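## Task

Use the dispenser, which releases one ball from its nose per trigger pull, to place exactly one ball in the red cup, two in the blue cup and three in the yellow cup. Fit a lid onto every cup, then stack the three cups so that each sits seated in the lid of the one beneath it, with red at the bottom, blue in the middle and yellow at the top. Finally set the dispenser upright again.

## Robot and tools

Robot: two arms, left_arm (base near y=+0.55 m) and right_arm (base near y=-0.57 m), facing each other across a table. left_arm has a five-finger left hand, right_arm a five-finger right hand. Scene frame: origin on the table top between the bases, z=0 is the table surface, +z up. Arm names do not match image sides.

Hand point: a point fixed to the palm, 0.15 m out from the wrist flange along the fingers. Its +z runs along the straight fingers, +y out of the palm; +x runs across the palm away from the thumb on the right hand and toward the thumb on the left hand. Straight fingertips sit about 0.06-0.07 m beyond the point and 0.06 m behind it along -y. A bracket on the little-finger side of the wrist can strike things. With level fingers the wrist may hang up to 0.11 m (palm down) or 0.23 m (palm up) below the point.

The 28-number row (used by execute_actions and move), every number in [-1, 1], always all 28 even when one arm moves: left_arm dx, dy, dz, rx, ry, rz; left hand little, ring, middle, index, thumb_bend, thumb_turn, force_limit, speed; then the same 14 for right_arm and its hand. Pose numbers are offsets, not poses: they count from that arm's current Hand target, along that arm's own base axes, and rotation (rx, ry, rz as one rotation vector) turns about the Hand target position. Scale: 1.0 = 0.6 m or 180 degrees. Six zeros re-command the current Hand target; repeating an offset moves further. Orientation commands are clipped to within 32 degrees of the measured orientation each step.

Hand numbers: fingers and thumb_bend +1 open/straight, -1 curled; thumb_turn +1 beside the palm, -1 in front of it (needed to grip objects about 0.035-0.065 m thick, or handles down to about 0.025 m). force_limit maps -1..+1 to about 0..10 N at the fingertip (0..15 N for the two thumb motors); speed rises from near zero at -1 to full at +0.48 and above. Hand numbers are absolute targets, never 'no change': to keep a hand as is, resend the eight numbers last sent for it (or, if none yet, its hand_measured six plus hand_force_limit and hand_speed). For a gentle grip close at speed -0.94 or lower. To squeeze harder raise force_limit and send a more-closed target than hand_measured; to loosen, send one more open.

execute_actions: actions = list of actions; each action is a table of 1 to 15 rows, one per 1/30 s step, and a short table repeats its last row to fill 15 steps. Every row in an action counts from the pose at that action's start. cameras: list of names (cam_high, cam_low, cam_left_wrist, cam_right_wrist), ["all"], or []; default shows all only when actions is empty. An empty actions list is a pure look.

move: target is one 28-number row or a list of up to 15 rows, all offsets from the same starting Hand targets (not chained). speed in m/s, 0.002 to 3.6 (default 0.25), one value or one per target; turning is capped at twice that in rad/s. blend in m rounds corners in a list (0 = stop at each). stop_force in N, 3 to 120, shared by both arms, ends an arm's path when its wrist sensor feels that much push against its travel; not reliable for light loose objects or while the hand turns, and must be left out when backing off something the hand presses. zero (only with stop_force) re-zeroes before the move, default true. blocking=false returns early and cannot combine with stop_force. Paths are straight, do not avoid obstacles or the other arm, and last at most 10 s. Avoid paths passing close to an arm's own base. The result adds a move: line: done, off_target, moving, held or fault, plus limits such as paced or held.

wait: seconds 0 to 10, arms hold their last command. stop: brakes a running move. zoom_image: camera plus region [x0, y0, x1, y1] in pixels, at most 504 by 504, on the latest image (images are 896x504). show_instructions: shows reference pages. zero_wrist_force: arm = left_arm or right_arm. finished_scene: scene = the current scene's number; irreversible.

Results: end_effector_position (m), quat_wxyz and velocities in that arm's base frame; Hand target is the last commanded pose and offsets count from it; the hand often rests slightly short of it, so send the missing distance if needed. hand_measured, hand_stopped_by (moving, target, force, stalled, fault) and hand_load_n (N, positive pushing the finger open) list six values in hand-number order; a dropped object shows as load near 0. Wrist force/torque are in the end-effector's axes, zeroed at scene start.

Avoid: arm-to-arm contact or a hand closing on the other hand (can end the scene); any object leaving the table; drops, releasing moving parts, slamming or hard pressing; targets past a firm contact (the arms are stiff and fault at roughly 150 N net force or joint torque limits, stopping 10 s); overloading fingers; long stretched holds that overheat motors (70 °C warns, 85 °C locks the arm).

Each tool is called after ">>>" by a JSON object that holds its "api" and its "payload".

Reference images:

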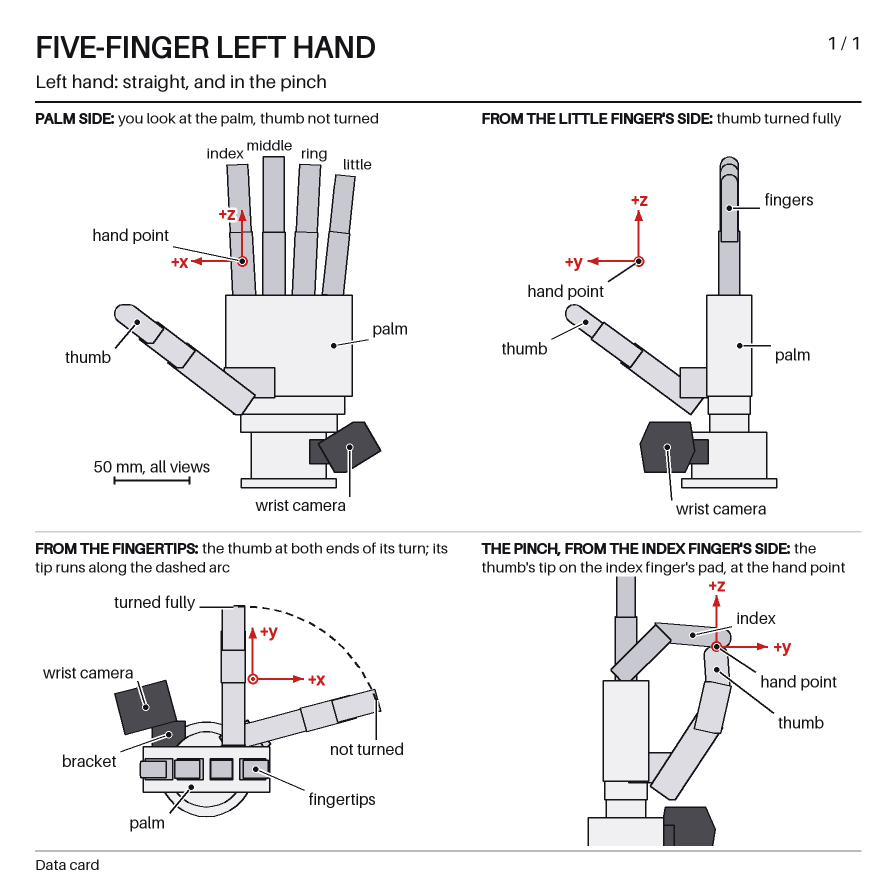

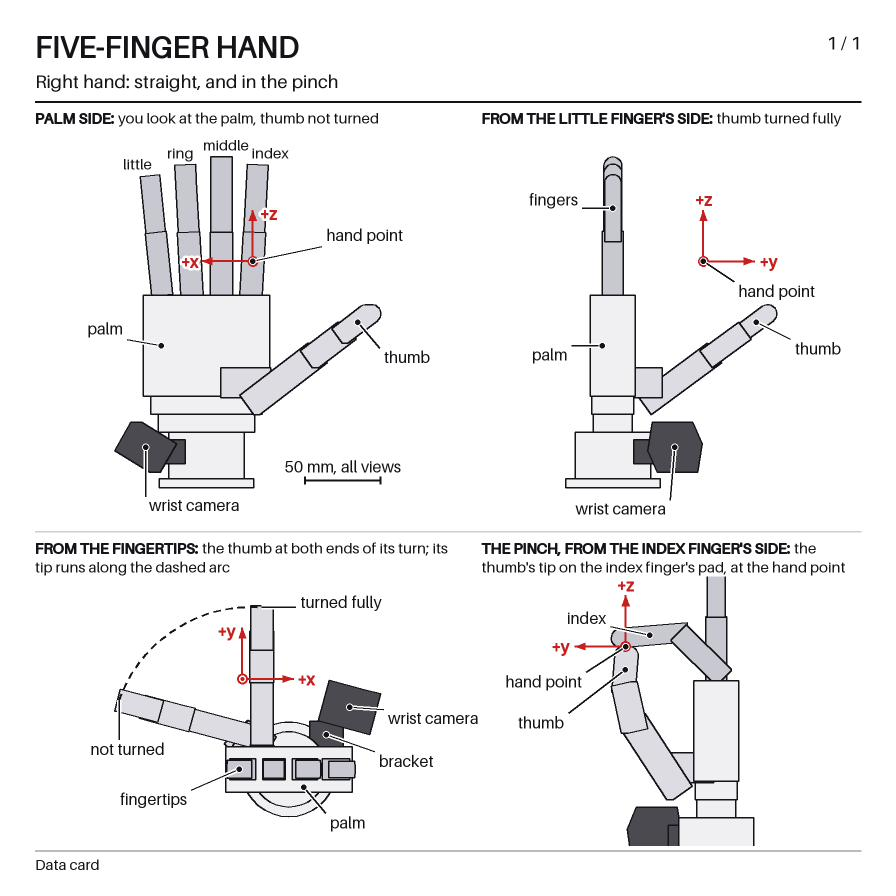

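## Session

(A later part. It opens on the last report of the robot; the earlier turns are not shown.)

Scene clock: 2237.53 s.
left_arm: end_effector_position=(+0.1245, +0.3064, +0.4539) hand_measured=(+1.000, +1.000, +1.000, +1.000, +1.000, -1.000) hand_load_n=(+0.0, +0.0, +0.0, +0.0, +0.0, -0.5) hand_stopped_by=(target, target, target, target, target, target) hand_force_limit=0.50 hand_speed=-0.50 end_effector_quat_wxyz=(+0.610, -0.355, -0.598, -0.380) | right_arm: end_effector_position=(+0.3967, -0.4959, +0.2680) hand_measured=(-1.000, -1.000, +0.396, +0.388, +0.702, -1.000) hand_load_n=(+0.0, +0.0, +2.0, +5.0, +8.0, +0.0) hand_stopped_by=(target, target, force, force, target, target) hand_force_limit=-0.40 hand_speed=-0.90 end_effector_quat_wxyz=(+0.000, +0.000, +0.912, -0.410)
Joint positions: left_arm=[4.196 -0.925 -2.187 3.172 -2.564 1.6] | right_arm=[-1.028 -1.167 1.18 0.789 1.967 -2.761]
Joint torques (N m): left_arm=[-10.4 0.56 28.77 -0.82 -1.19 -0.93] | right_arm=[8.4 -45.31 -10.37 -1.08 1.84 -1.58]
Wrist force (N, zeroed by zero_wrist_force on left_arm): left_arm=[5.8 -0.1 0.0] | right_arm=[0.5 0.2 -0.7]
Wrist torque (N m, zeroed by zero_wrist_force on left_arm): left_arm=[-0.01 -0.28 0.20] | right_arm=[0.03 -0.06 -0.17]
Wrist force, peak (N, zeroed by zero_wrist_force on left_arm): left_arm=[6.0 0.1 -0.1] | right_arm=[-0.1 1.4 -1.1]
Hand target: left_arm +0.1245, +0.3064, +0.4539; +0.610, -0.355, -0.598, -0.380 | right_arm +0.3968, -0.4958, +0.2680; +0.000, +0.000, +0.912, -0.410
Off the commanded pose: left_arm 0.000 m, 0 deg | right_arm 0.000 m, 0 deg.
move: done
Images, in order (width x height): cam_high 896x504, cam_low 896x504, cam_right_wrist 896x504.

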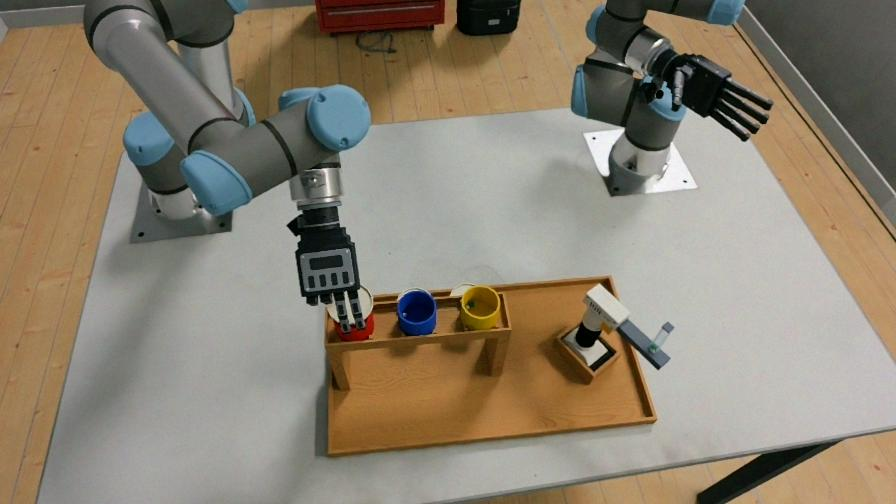

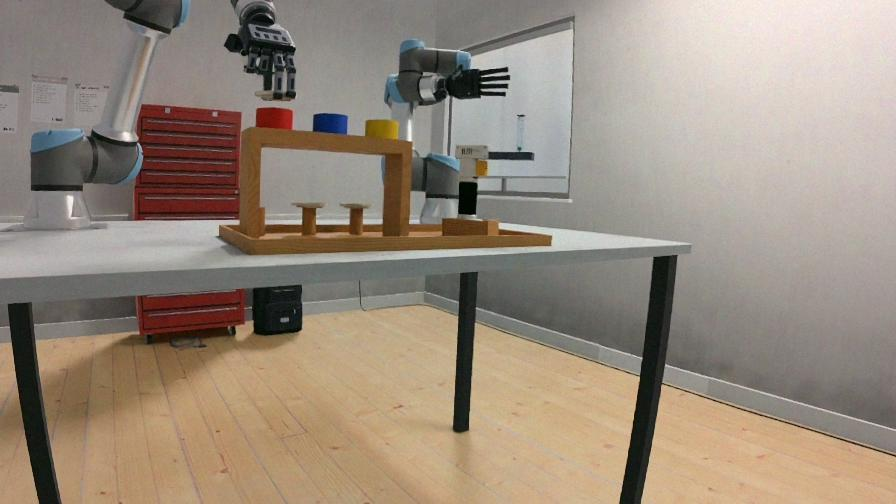

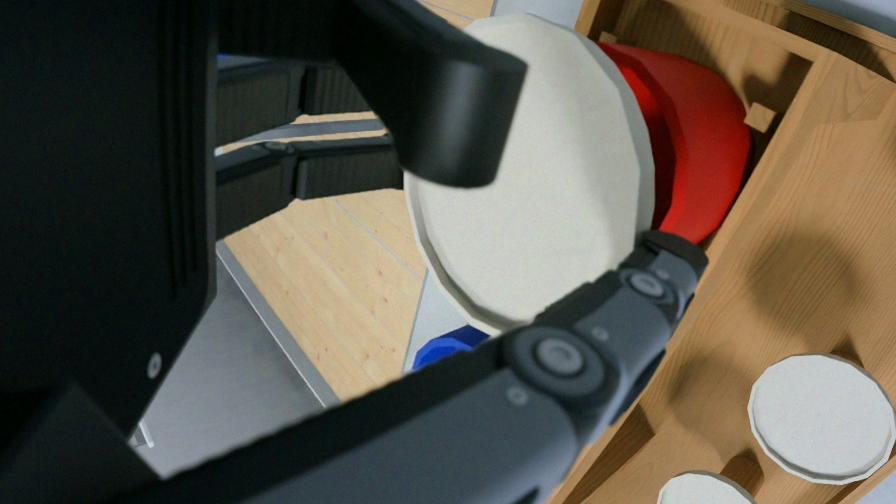

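>>> {"api": "move", "payload": {"target": [0,0,0,0,0,0,1,1,1,1,1,-1,0.5,-0.5,0,0,-0.06,0,0,0,-1,-1,0.1,0.1,0.7,-1,-0.4,-0.9], "speed": 0.012, "stop_force": 3, "cameras": ["cam_high","cam_low","cam_right_wrist"]}}

>>> {"api": "zoom_image", "payload": {"camera": "cam_low", "region": [240, 60, 320, 130]}}

>>> {"api": "zoom_image", "payload": {"camera": "cam_high", "region": [310, 270, 400, 350]}}

Scene clock: 2270.67 s.
left_arm: end_effector_position=(+0.1245, +0.3064, +0.4539) hand_measured=(+1.000, +1.000, +1.000, +1.000, +1.000, -1.000) hand_load_n=(+0.0, +0.0, +0.0, +0.0, +0.0, -0.5) hand_stopped_by=(target, target, target, target, target, target) hand_force_limit=0.50 hand_speed=-0.50 end_effector_quat_wxyz=(+0.610, -0.355, -0.598, -0.380) | right_arm: end_effector_position=(+0.3968, -0.4958, +0.2422) hand_measured=(-1.000, -1.000, +0.396, +0.388, +0.702, -1.000) hand_load_n=(+0.0, +0.0, +2.5, +5.0, +9.5, +0.0) hand_stopped_by=(target, target, force, force, target, target) hand_force_limit=-0.40 hand_speed=-0.90 end_effector_quat_wxyz=(+0.000, +0.000, +0.912, -0.410)
Joint positions: left_arm=[4.196 -0.925 -2.187 3.172 -2.564 1.6] | right_arm=[-1.028 -1.164 1.242 0.725 1.968 -2.761]
Joint torques (N m): left_arm=[-10.04 0.62 28.51 -0.55 -1.28 -0.85] | right_arm=[9.64 -46.04 -26.83 -0.22 1.57 -0.64]
Wrist force (N, zeroed by zero_wrist_force on left_arm): left_arm=[5.8 0.1 -0.2] | right_arm=[0.4 0.4 -0.7]
Wrist torque (N m, zeroed by zero_wrist_force on left_arm): left_arm=[0.03 -0.28 0.20] | right_arm=[0.04 -0.03 -0.12]
Wrist force, peak (N, zeroed by zero_wrist_force on left_arm): left_arm=[6.0 0.2 0.1] | right_arm=[-0.4 -2.3 -2.6]
Hand target: left_arm +0.1245, +0.3064, +0.4539; +0.610, -0.355, -0.598, -0.380 | right_arm +0.3968, -0.4958, +0.2422; +0.000, +0.000, +0.912, -0.410 (not the last commanded pose)
Off the commanded pose: left_arm 0.000 m, 0 deg | right_arm 0.010 m, 0 deg.
move: contact (right_arm)
Images, in order (width x height): cam_high 896x504, cam_low 896x504, cam_right_wrist 896x504.

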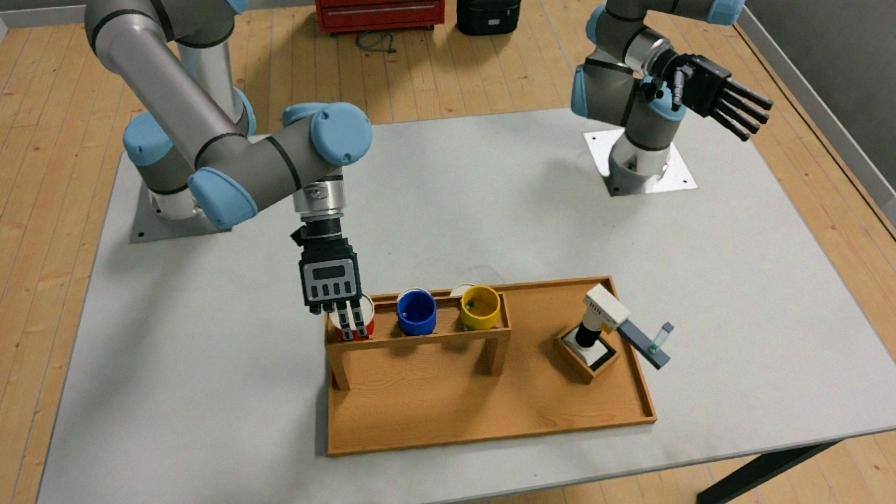

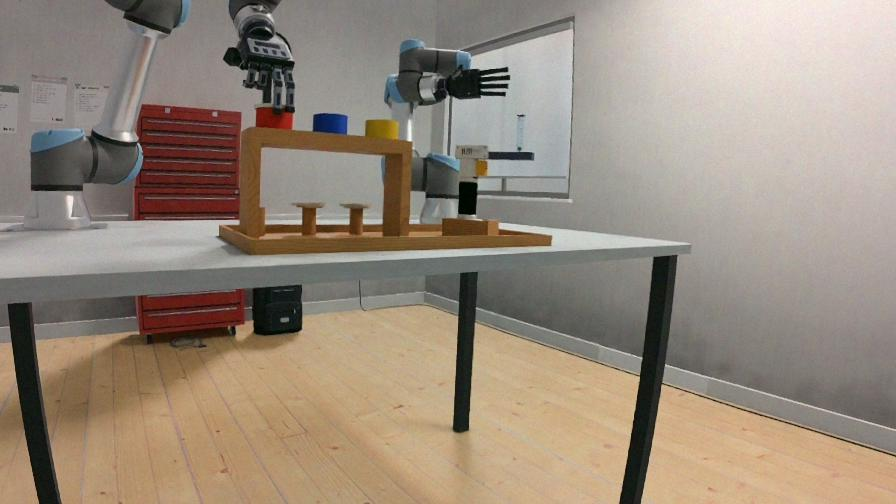

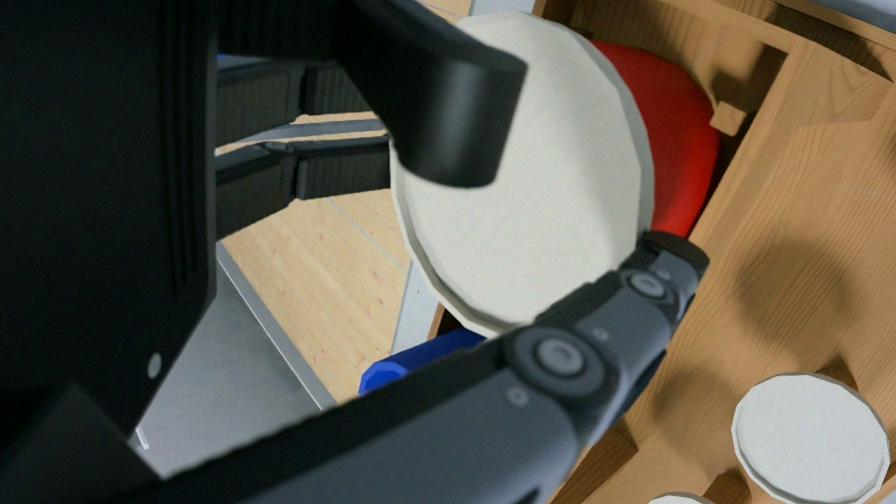

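Scaled by 6.300 from the camera's 896x504 image, which has a finer 1280x720 frame.

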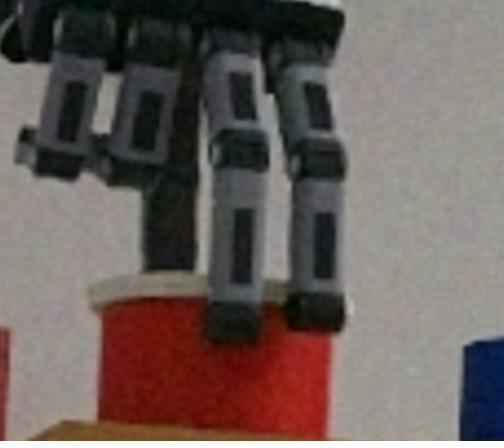

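Scaled by 5.600 from the camera's 896x504 image, which has a finer 1280x720 frame.

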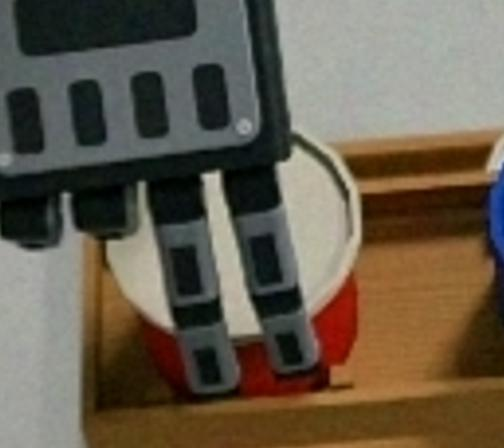

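>>> {"api": "move", "payload": {"target": [0,0,0,0,0,0,1,1,1,1,1,-1,0.5,-0.5,0,0,-0.0117,0,0,0,-1,-1,0.1,0.1,0.7,-1,-0.4,-0.9], "speed": 0.008, "stop_force": 4, "cameras": ["cam_low","cam_right_wrist"]}}

>>> {"api": "zoom_image", "payload": {"camera": "cam_low", "region": [240, 60, 320, 130]}}

Scene clock: 2278.80 s.
left_arm: end_effector_position=(+0.1245, +0.3064, +0.4539) hand_measured=(+1.000, +1.000, +1.000, +1.000, +1.000, -1.000) hand_load_n=(+0.0, +0.0, +0.0, +0.5, +0.0, -0.5) hand_stopped_by=(target, target, target, target, target, target) hand_force_limit=0.50 hand_speed=-0.50 end_effector_quat_wxyz=(+0.610, -0.355, -0.598, -0.380) | right_arm: end_effector_position=(+0.3968, -0.4959, +0.2411) hand_measured=(-1.000, -1.000, +0.396, +0.388, +0.702, -1.000) hand_load_n=(+0.0, +0.0, +2.5, +5.0, +9.5, -0.5) hand_stopped_by=(target, target, force, force, target, target) hand_force_limit=-0.40 hand_speed=-0.90 end_effector_quat_wxyz=(+0.000, +0.000, +0.912, -0.411)
Joint positions: left_arm=[4.196 -0.925 -2.187 3.172 -2.564 1.6] | right_arm=[-1.028 -1.164 1.245 0.721 1.968 -2.761]
Joint torques (N m): left_arm=[-10.49 1.23 28.69 -0.59 -1.35 -0.78] | right_arm=[8.38 -44.25 -28.01 0.93 1.46 -0.59]
Wrist force (N, zeroed by zero_wrist_force on left_arm): left_arm=[5.7 0.1 0.0] | right_arm=[0.3 0.3 -0.6]
Wrist torque (N m, zeroed by zero_wrist_force on left_arm): left_arm=[0.02 -0.26 0.19] | right_arm=[0.02 -0.03 -0.13]
Wrist force, peak (N, zeroed by zero_wrist_force on left_arm): left_arm=[6.0 0.0 0.1] | right_arm=[-0.7 -4.4 -4.3]
Hand target: left_arm +0.1245, +0.3064, +0.4539; +0.610, -0.355, -0.598, -0.380 | right_arm +0.3968, -0.4959, +0.2411; +0.000, +0.000, +0.912, -0.411 (not the last commanded pose)
Off the commanded pose: left_arm 0.000 m, 0 deg | right_arm 0.006 m, 0 deg.
move: contact (right_arm)
Images, in order (width x height): cam_low 896x504, cam_right_wrist 896x504.

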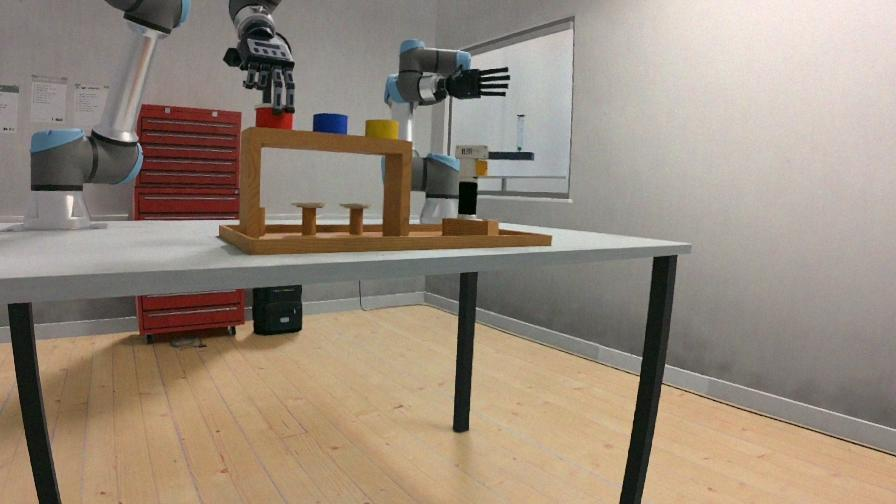

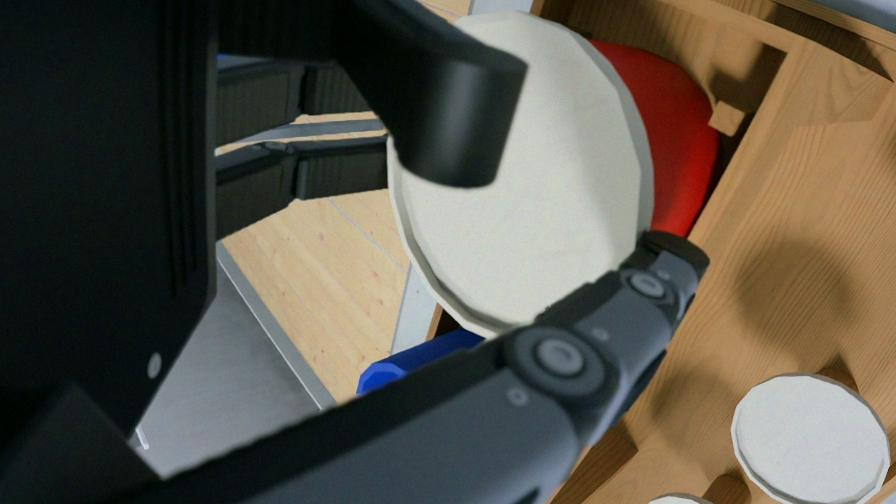

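Scaled by 6.300 from the camera's 896x504 image, which has a finer 1280x720 frame.

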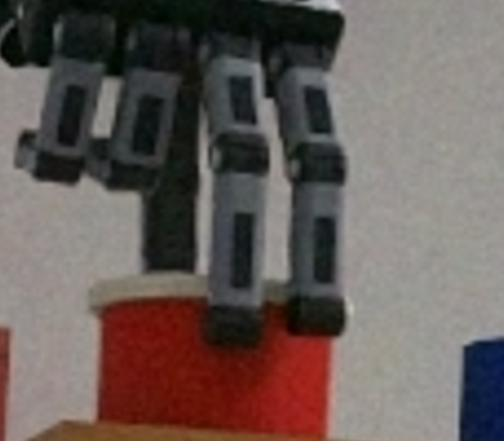

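>>> {"api": "execute_actions", "payload": {"actions": [[[0,0,0,0,0,0,1,1,1,1,1,-1,0.5,-0.5,0,0,0,0,0,0,-1,-1,0.6,0.6,0.85,-1,-0.4,-0.7]],[[0,0,0,0,0,0,1,1,1,1,1,-1,0.5,-0.5,0,0,0,0,0,0,-1,-1,0.6,0.6,0.85,-1,-0.4,-0.7]]], "cameras": ["cam_right_wrist"]}}

>>> {"api": "zoom_image", "payload": {"camera": "cam_right_wrist", "region": [340, 0, 780, 400]}}

Scene clock: 2288.37 s.
left_arm: end_effector_position=(+0.1245, +0.3064, +0.4539) hand_measured=(+1.000, +1.000, +1.000, +1.000, +1.000, -1.000) hand_load_n=(+0.0, +0.0, +0.0, +0.0, +0.0, +0.0) hand_stopped_by=(target, target, target, target, target, target) hand_force_limit=0.50 hand_speed=-0.50 end_effector_quat_wxyz=(+0.610, -0.355, -0.598, -0.380) | right_arm: end_effector_position=(+0.3968, -0.4959, +0.2411) hand_measured=(-1.000, -1.000, +0.600, +0.600, +0.850, -1.000) hand_load_n=(+0.0, +0.0, +0.0, +0.0, +0.0, +0.0) hand_stopped_by=(target, target, target, target, target, target) hand_force_limit=-0.40 hand_speed=-0.70 end_effector_quat_wxyz=(+0.000, +0.000, +0.912, -0.411)
Joint positions: left_arm=[4.196 -0.925 -2.187 3.172 -2.564 1.6] | right_arm=[-1.028 -1.164 1.245 0.721 1.968 -2.761]
Joint torques (N m): left_arm=[-10.33 -0.17 28.88 -0.56 -1.23 -0.8] | right_arm=[11.05 -43.17 -26 -0.63 1.71 -0.47]
Wrist force (N, zeroed by zero_wrist_force on left_arm): left_arm=[5.6 0.0 0.0] | right_arm=[0.4 0.4 -0.8]
Wrist torque (N m, zeroed by zero_wrist_force on left_arm): left_arm=[0.01 -0.24 0.19] | right_arm=[0.05 -0.03 -0.13]
Wrist force, peak (N, zeroed by zero_wrist_force on left_arm): left_arm=[6.0 0.1 0.1] | right_arm=[0.4 0.4 -1.0]
Hand target: left_arm +0.1245, +0.3064, +0.4539; +0.610, -0.355, -0.598, -0.380 | right_arm +0.3968, -0.4959, +0.2411; +0.000, +0.000, +0.912, -0.411
Off the commanded pose: left_arm 0.000 m, 0 deg | right_arm 0.000 m, 0 deg.
Images, in order (width x height): cam_right_wrist 896x504.

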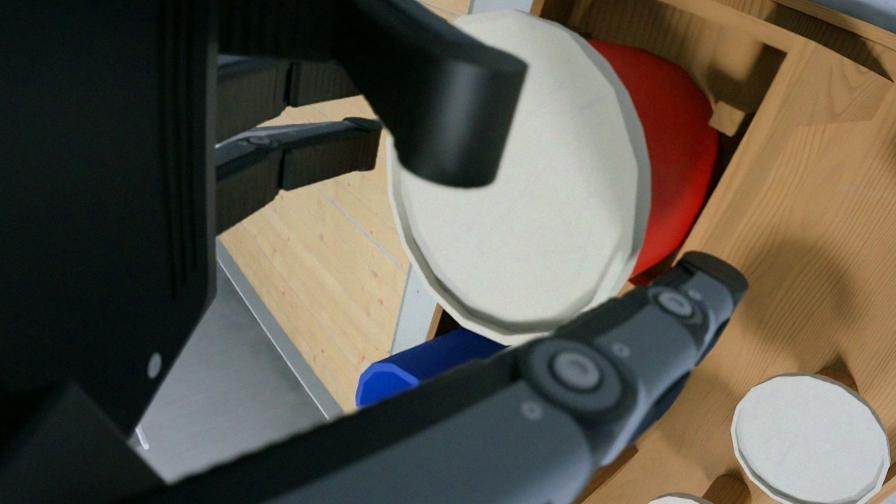

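Scaled by 1.145 from the camera's 896x504 image, which has a finer 1280x720 frame.

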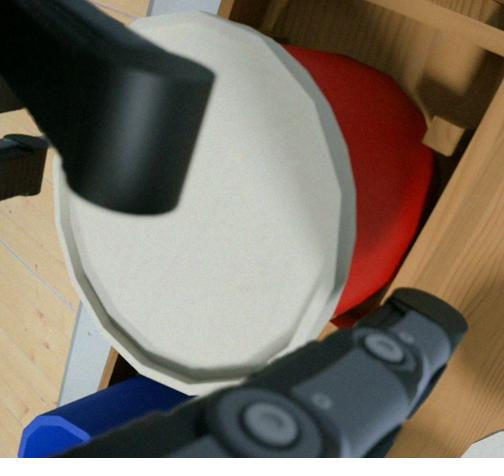

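>>> {"api": "move", "payload": {"target": [[0,0,0,0,0,0,1,1,1,1,1,-1,0.5,-0.5,0,0,0.1333,0,0,0,-1,-1,0.6,0.6,0.85,-1,-0.4,-0.7],[0,0,0,0,0,0,1,1,1,1,1,-1,0.5,-0.5,0,0.2,0.15,-0.025,0,0,-1,-1,0.6,0.6,0.85,-1,-0.4,-0.7]], "speed": [0.05,0.12], "cameras": ["cam_high","cam_low","cam_right_wrist"]}}

>>> {"api": "zoom_image", "payload": {"camera": "cam_low", "region": [240, 80, 420, 160]}}

>>> {"api": "zoom_image", "payload": {"camera": "cam_high", "region": [320, 270, 520, 350]}}

Scene clock: 2301.70 s.
left_arm: end_effector_position=(+0.1245, +0.3064, +0.4539) hand_measured=(+1.000, +1.000, +1.000, +1.000, +1.000, -1.000) hand_load_n=(+0.0, +0.0, +0.5, +0.0, +0.0, -0.5) hand_stopped_by=(target, target, target, target, target, target) hand_force_limit=0.50 hand_speed=-0.50 end_effector_quat_wxyz=(+0.610, -0.355, -0.598, -0.380) | right_arm: end_effector_position=(+0.3968, -0.3759, +0.3311) hand_measured=(-1.000, -1.000, +0.600, +0.600, +0.850, -1.000) hand_load_n=(+0.0, +0.0, +0.0, +0.0, +0.0, +0.0) hand_stopped_by=(target, target, target, target, target, target) hand_force_limit=-0.40 hand_speed=-0.70 end_effector_quat_wxyz=(+0.000, +0.000, +0.895, -0.446)
Joint positions: left_arm=[4.196 -0.925 -2.187 3.172 -2.564 1.6] | right_arm=[-0.846 -1.38 1.329 0.84 2.128 -2.652]
Joint torques (N m): left_arm=[-10.67 -0.17 28.15 -0.53 -1.18 -0.62] | right_arm=[-0.54 -28.44 -22.8 2.41 -0.08 -1.66]
Wrist force (N, zeroed by zero_wrist_force on left_arm): left_arm=[5.9 0.1 -0.2] | right_arm=[0.4 0.8 -0.2]
Wrist torque (N m, zeroed by zero_wrist_force on left_arm): left_arm=[0.04 -0.30 0.21] | right_arm=[0.11 -0.04 -0.01]
Wrist force, peak (N, zeroed by zero_wrist_force on left_arm): left_arm=[6.0 0.0 0.1] | right_arm=[0.4 1.7 -1.2]
Hand target: left_arm +0.1245, +0.3064, +0.4539; +0.610, -0.355, -0.598, -0.380 | right_arm +0.3968, -0.3759, +0.3311; +0.000, +0.000, +0.895, -0.446
Off the commanded pose: left_arm 0.000 m, 0 deg | right_arm 0.000 m, 0 deg.
move: done
Images, in order (width x height): cam_high 896x504, cam_low 896x504, cam_right_wrist 896x504.

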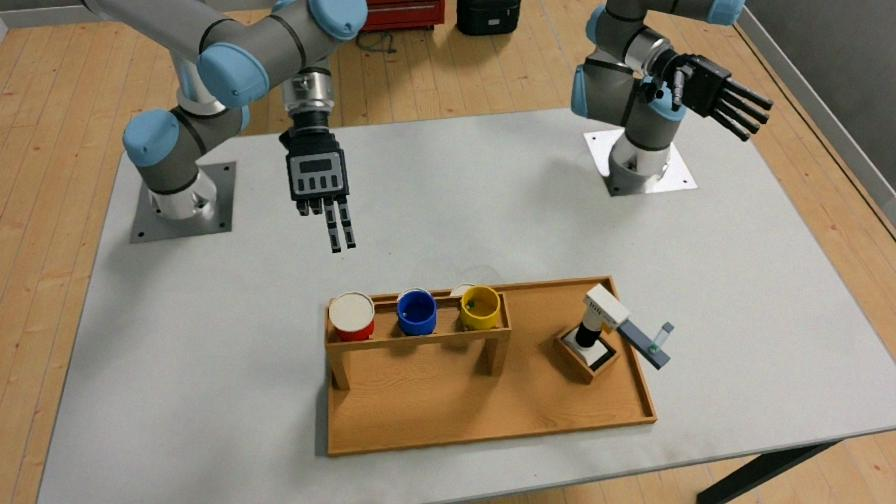

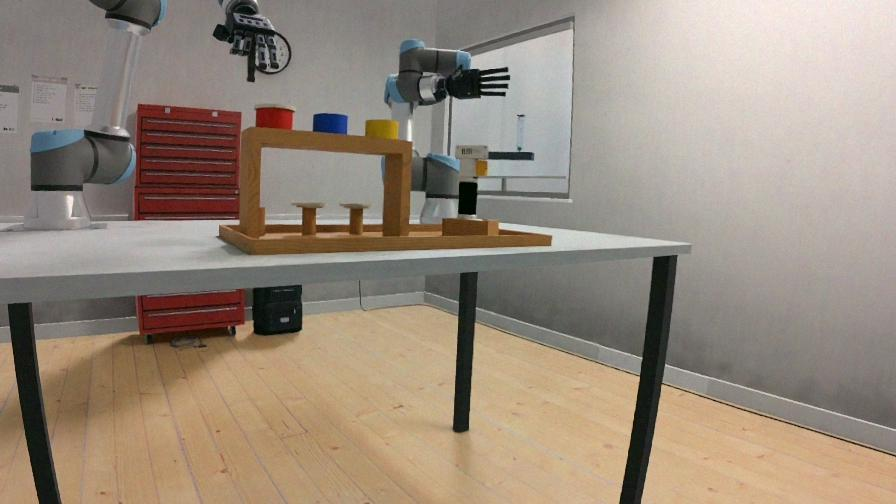

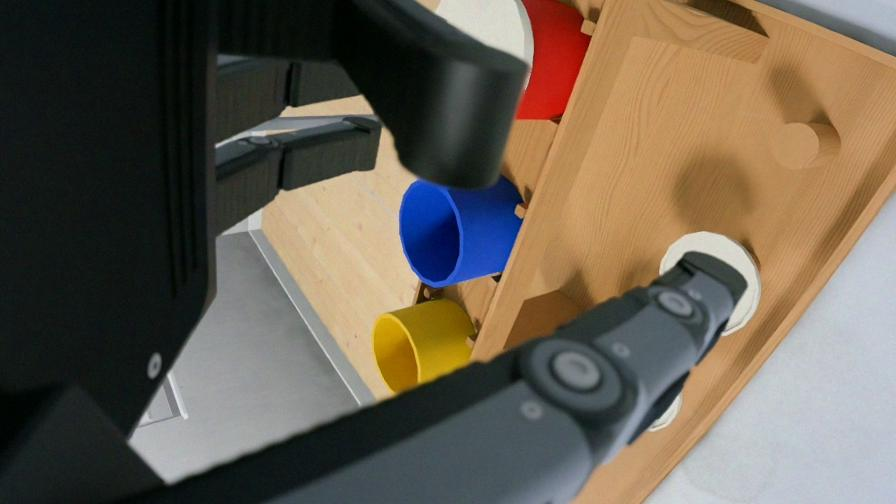

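Scaled by 2.800 from the camera's 896x504 image, which has a finer 1280x720 frame.

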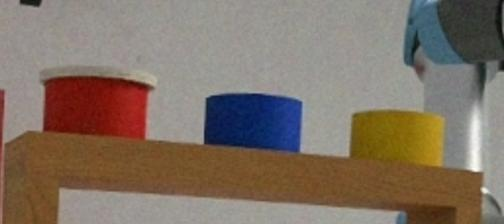

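Scaled by 2.520 from the camera's 896x504 image, which has a finer 1280x720 frame.

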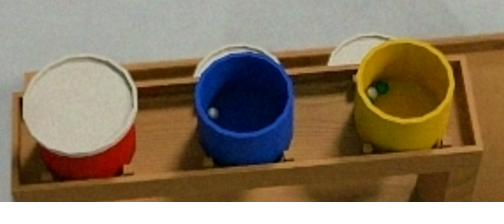

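>>> {"api": "zoom_image", "payload": {"camera": "cam_low", "region": [240, 90, 310, 140]}}

>>> {"api": "zoom_image", "payload": {"camera": "cam_high", "region": [320, 280, 440, 350]}}

Scaled by 7.200 from the camera's 896x504 image, which has a finer 1280x720 frame.

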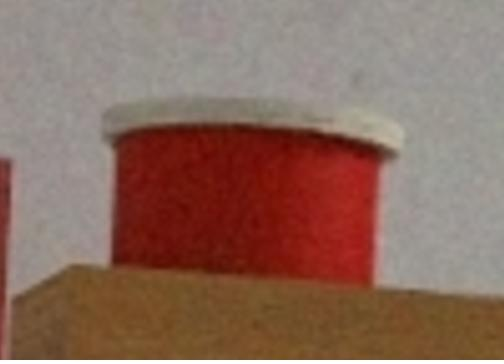

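Scaled by 4.200 from the camera's 896x504 image, which has a finer 1280x720 frame.

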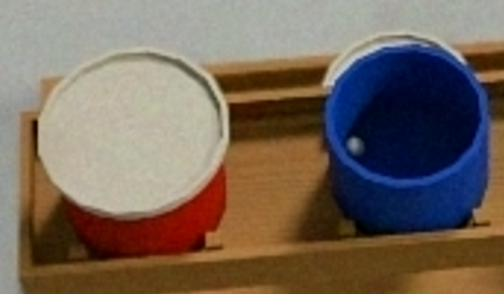

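>>> {"api": "move", "payload": {"target": [0,0,0,0,0,0,1,1,1,1,1,-1,0.5,-0.5,0.1837,-0.2022,-0.035,0,0,0,-1,-1,0.6,0.6,1.0,-1,-0.4,-0.7], "speed": 0.12, "cameras": ["cam_high","cam_low","cam_right_wrist"]}}

>>> {"api": "zoom_image", "payload": {"camera": "cam_high", "region": [330, 240, 490, 350]}}

>>> {"api": "zoom_image", "payload": {"camera": "cam_low", "region": [240, 30, 420, 160]}}

Scene clock: 2350.30 s.
left_arm: end_effector_position=(+0.1245, +0.3064, +0.4539) hand_measured=(+1.000, +1.000, +1.000, +1.000, +1.000, -1.000) hand_load_n=(+0.0, +0.0, +0.0, +0.0, +0.0, -0.5) hand_stopped_by=(target, target, target, target, target, target) hand_force_limit=0.50 hand_speed=-0.50 end_effector_quat_wxyz=(+0.610, -0.355, -0.598, -0.380) | right_arm: end_effector_position=(+0.5070, -0.4971, +0.3101) hand_measured=(-1.000, -1.000, +0.600, +0.600, +1.000, -1.000) hand_load_n=(+0.0, +0.5, +0.0, +0.0, +0.0, +0.0) hand_stopped_by=(target, target, target, target, target, target) hand_force_limit=-0.40 hand_speed=-0.70 end_effector_quat_wxyz=(+0.000, +0.000, +0.895, -0.446)
Joint positions: left_arm=[4.196 -0.925 -2.187 3.172 -2.564 1.6] | right_arm=[-0.843 -0.938 0.748 0.98 2.131 -2.649]
Joint torques (N m): left_arm=[-9.96 -0.03 28.39 -0.46 -1.28 -0.57] | right_arm=[8.85 -39.24 -23.67 -0.24 0.73 0.15]
Wrist force (N, zeroed by zero_wrist_force on left_arm): left_arm=[5.6 -0.1 -0.1] | right_arm=[0.5 0.2 -0.3]
Wrist torque (N m, zeroed by zero_wrist_force on left_arm): left_arm=[0.00 -0.26 0.20] | right_arm=[0.00 -0.09 -0.18]
Wrist force, peak (N, zeroed by zero_wrist_force on left_arm): left_arm=[6.1 0.0 -0.2] | right_arm=[1.2 1.3 -1.1]
Hand target: left_arm +0.1245, +0.3064, +0.4539; +0.610, -0.355, -0.598, -0.380 | right_arm +0.5070, -0.4972, +0.3101; +0.000, +0.000, +0.895, -0.446
Off the commanded pose: left_arm 0.000 m, 0 deg | right_arm 0.000 m, 0 deg.
move: done
Images, in order (width x height): cam_high 896x504, cam_low 896x504, cam_right_wrist 896x504.

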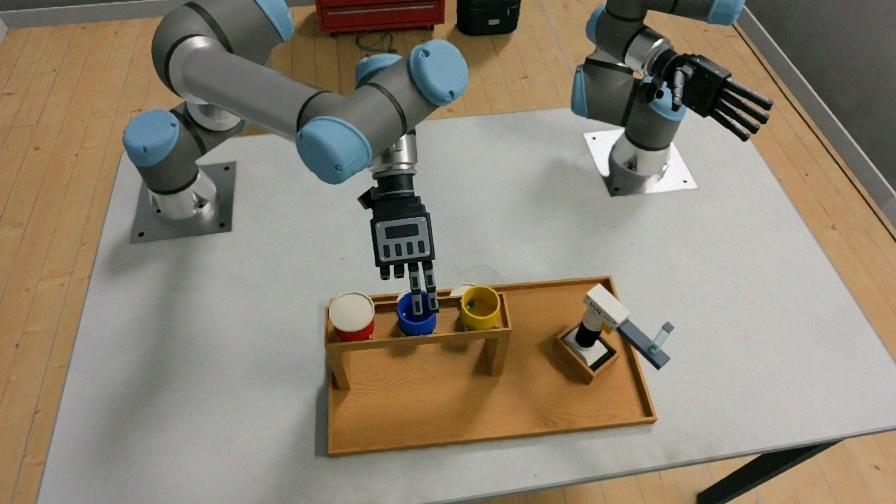

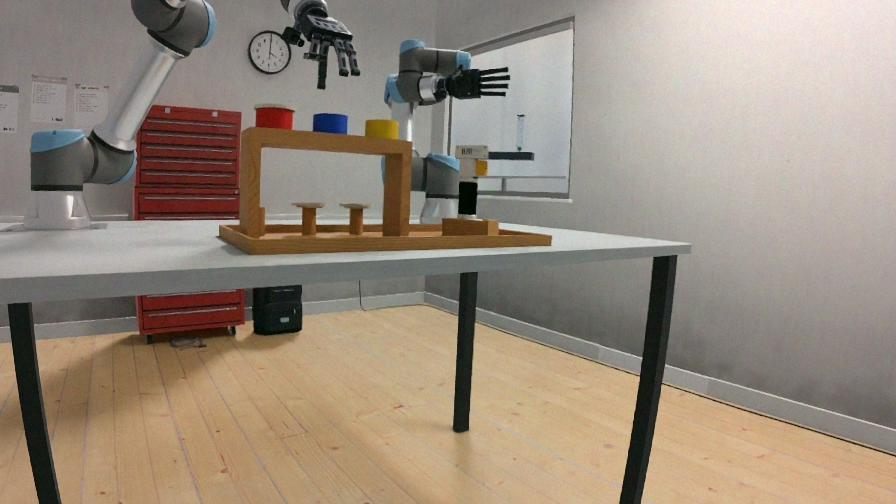

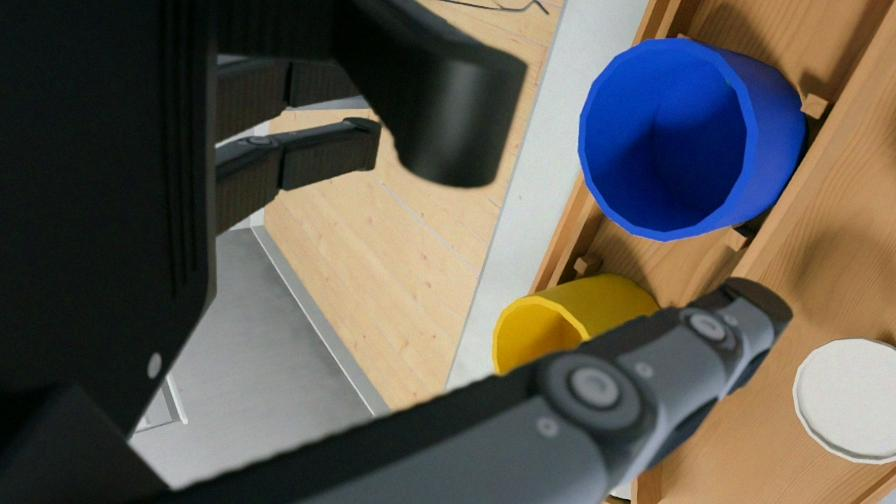

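Scaled by 3.150 from the camera's 896x504 image, which has a finer 1280x720 frame.

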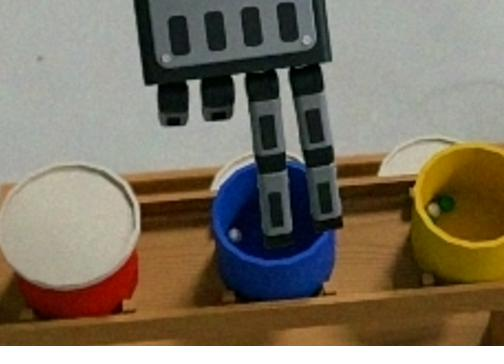

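Scaled by 2.800 from the camera's 896x504 image, which has a finer 1280x720 frame.

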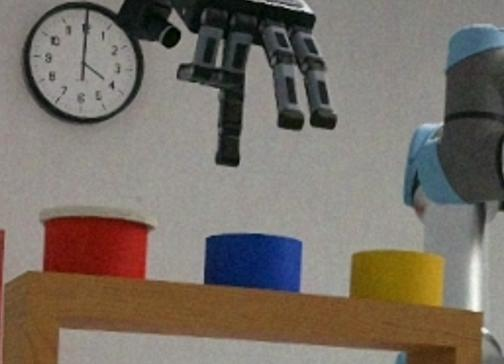

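>>> {"api": "move", "payload": {"target": [[0,0,0,0,0,0,1,1,1,1,1,-1,0.5,-0.5,-0.0083,0,-0.0667,0,0,0,-1,-1,0.6,0.6,1.0,-1,-0.4,-0.7]], "speed": 0.06, "cameras": ["cam_high","cam_low","cam_right_wrist"]}}

>>> {"api": "zoom_image", "payload": {"camera": "cam_low", "region": [240, 30, 420, 160]}}

>>> {"api": "zoom_image", "payload": {"camera": "cam_high", "region": [330, 240, 490, 350]}}

Scene clock: 2384.47 s.
left_arm: end_effector_position=(+0.1245, +0.3064, +0.4539) hand_measured=(+1.000, +1.000, +1.000, +1.000, +1.000, -1.000) hand_load_n=(+0.0, +0.0, +0.0, +0.0, +0.0, -0.5) hand_stopped_by=(target, target, target, target, target, target) hand_force_limit=0.50 hand_speed=-0.50 end_effector_quat_wxyz=(+0.610, -0.355, -0.598, -0.380) | right_arm: end_effector_position=(+0.5020, -0.4972, +0.2702) hand_measured=(-1.000, -1.000, +0.600, +0.600, +1.000, -1.000) hand_load_n=(+0.0, +0.0, +0.0, +0.0, +0.0, +0.0) hand_stopped_by=(target, target, target, target, target, target) hand_force_limit=-0.40 hand_speed=-0.70 end_effector_quat_wxyz=(+0.000, +0.000, +0.895, -0.446)
Joint positions: left_arm=[4.196 -0.925 -2.187 3.172 -2.564 1.6] | right_arm=[-0.849 -0.968 0.9 0.855 2.126 -2.655]
Joint torques (N m): left_arm=[-10.06 0.05 28.88 -0.44 -1.28 -0.54] | right_arm=[-1.31 -36.59 -26.7 2.12 -0.35 -1.27]
Wrist force (N, zeroed by zero_wrist_force on left_arm): left_arm=[5.9 0.1 0.0] | right_arm=[0.5 0.3 -0.6]
Wrist torque (N m, zeroed by zero_wrist_force on left_arm): left_arm=[0.03 -0.29 0.20] | right_arm=[0.04 -0.07 -0.02]
Wrist force, peak (N, zeroed by zero_wrist_force on left_arm): left_arm=[6.0 0.1 0.1] | right_arm=[0.4 -0.7 -1.2]
Hand target: left_arm +0.1245, +0.3064, +0.4539; +0.610, -0.355, -0.598, -0.380 | right_arm +0.5020, -0.4972, +0.2701; +0.000, +0.000, +0.895, -0.446
Off the commanded pose: left_arm 0.000 m, 0 deg | right_arm 0.000 m, 0 deg.
move: done
Images, in order (width x height): cam_high 896x504, cam_low 896x504, cam_right_wrist 896x504.

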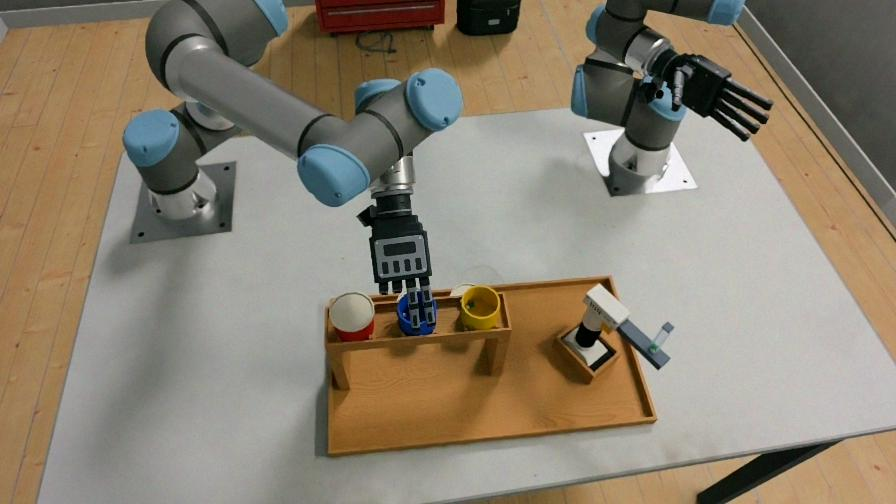

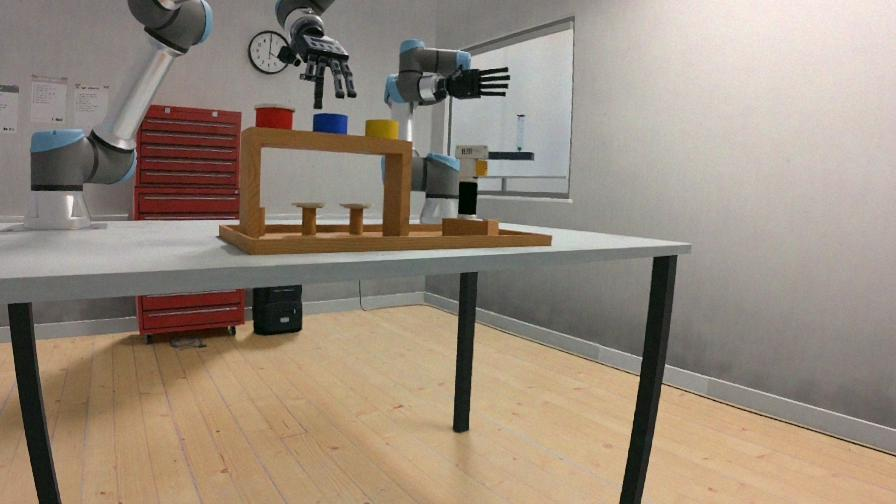

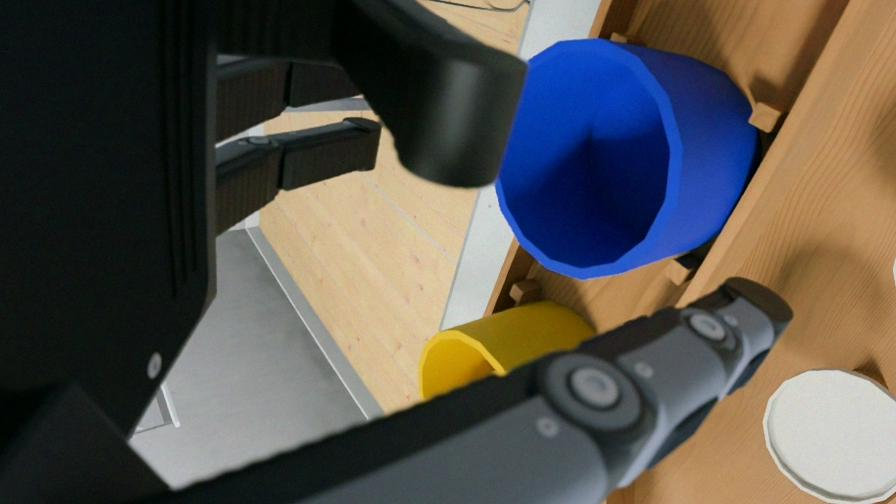

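Scaled by 2.800 from the camera's 896x504 image, which has a finer 1280x720 frame.

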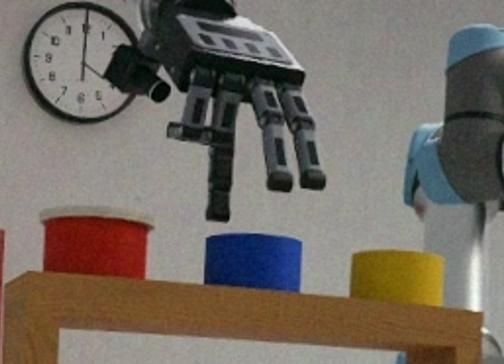

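Scaled by 3.150 from the camera's 896x504 image, which has a finer 1280x720 frame.

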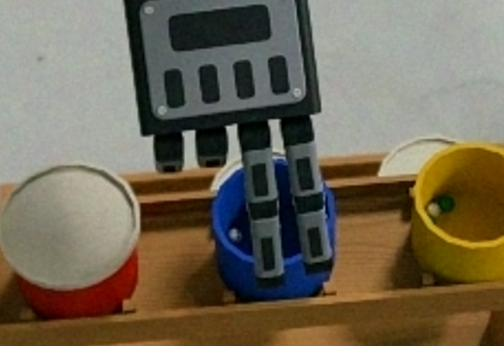

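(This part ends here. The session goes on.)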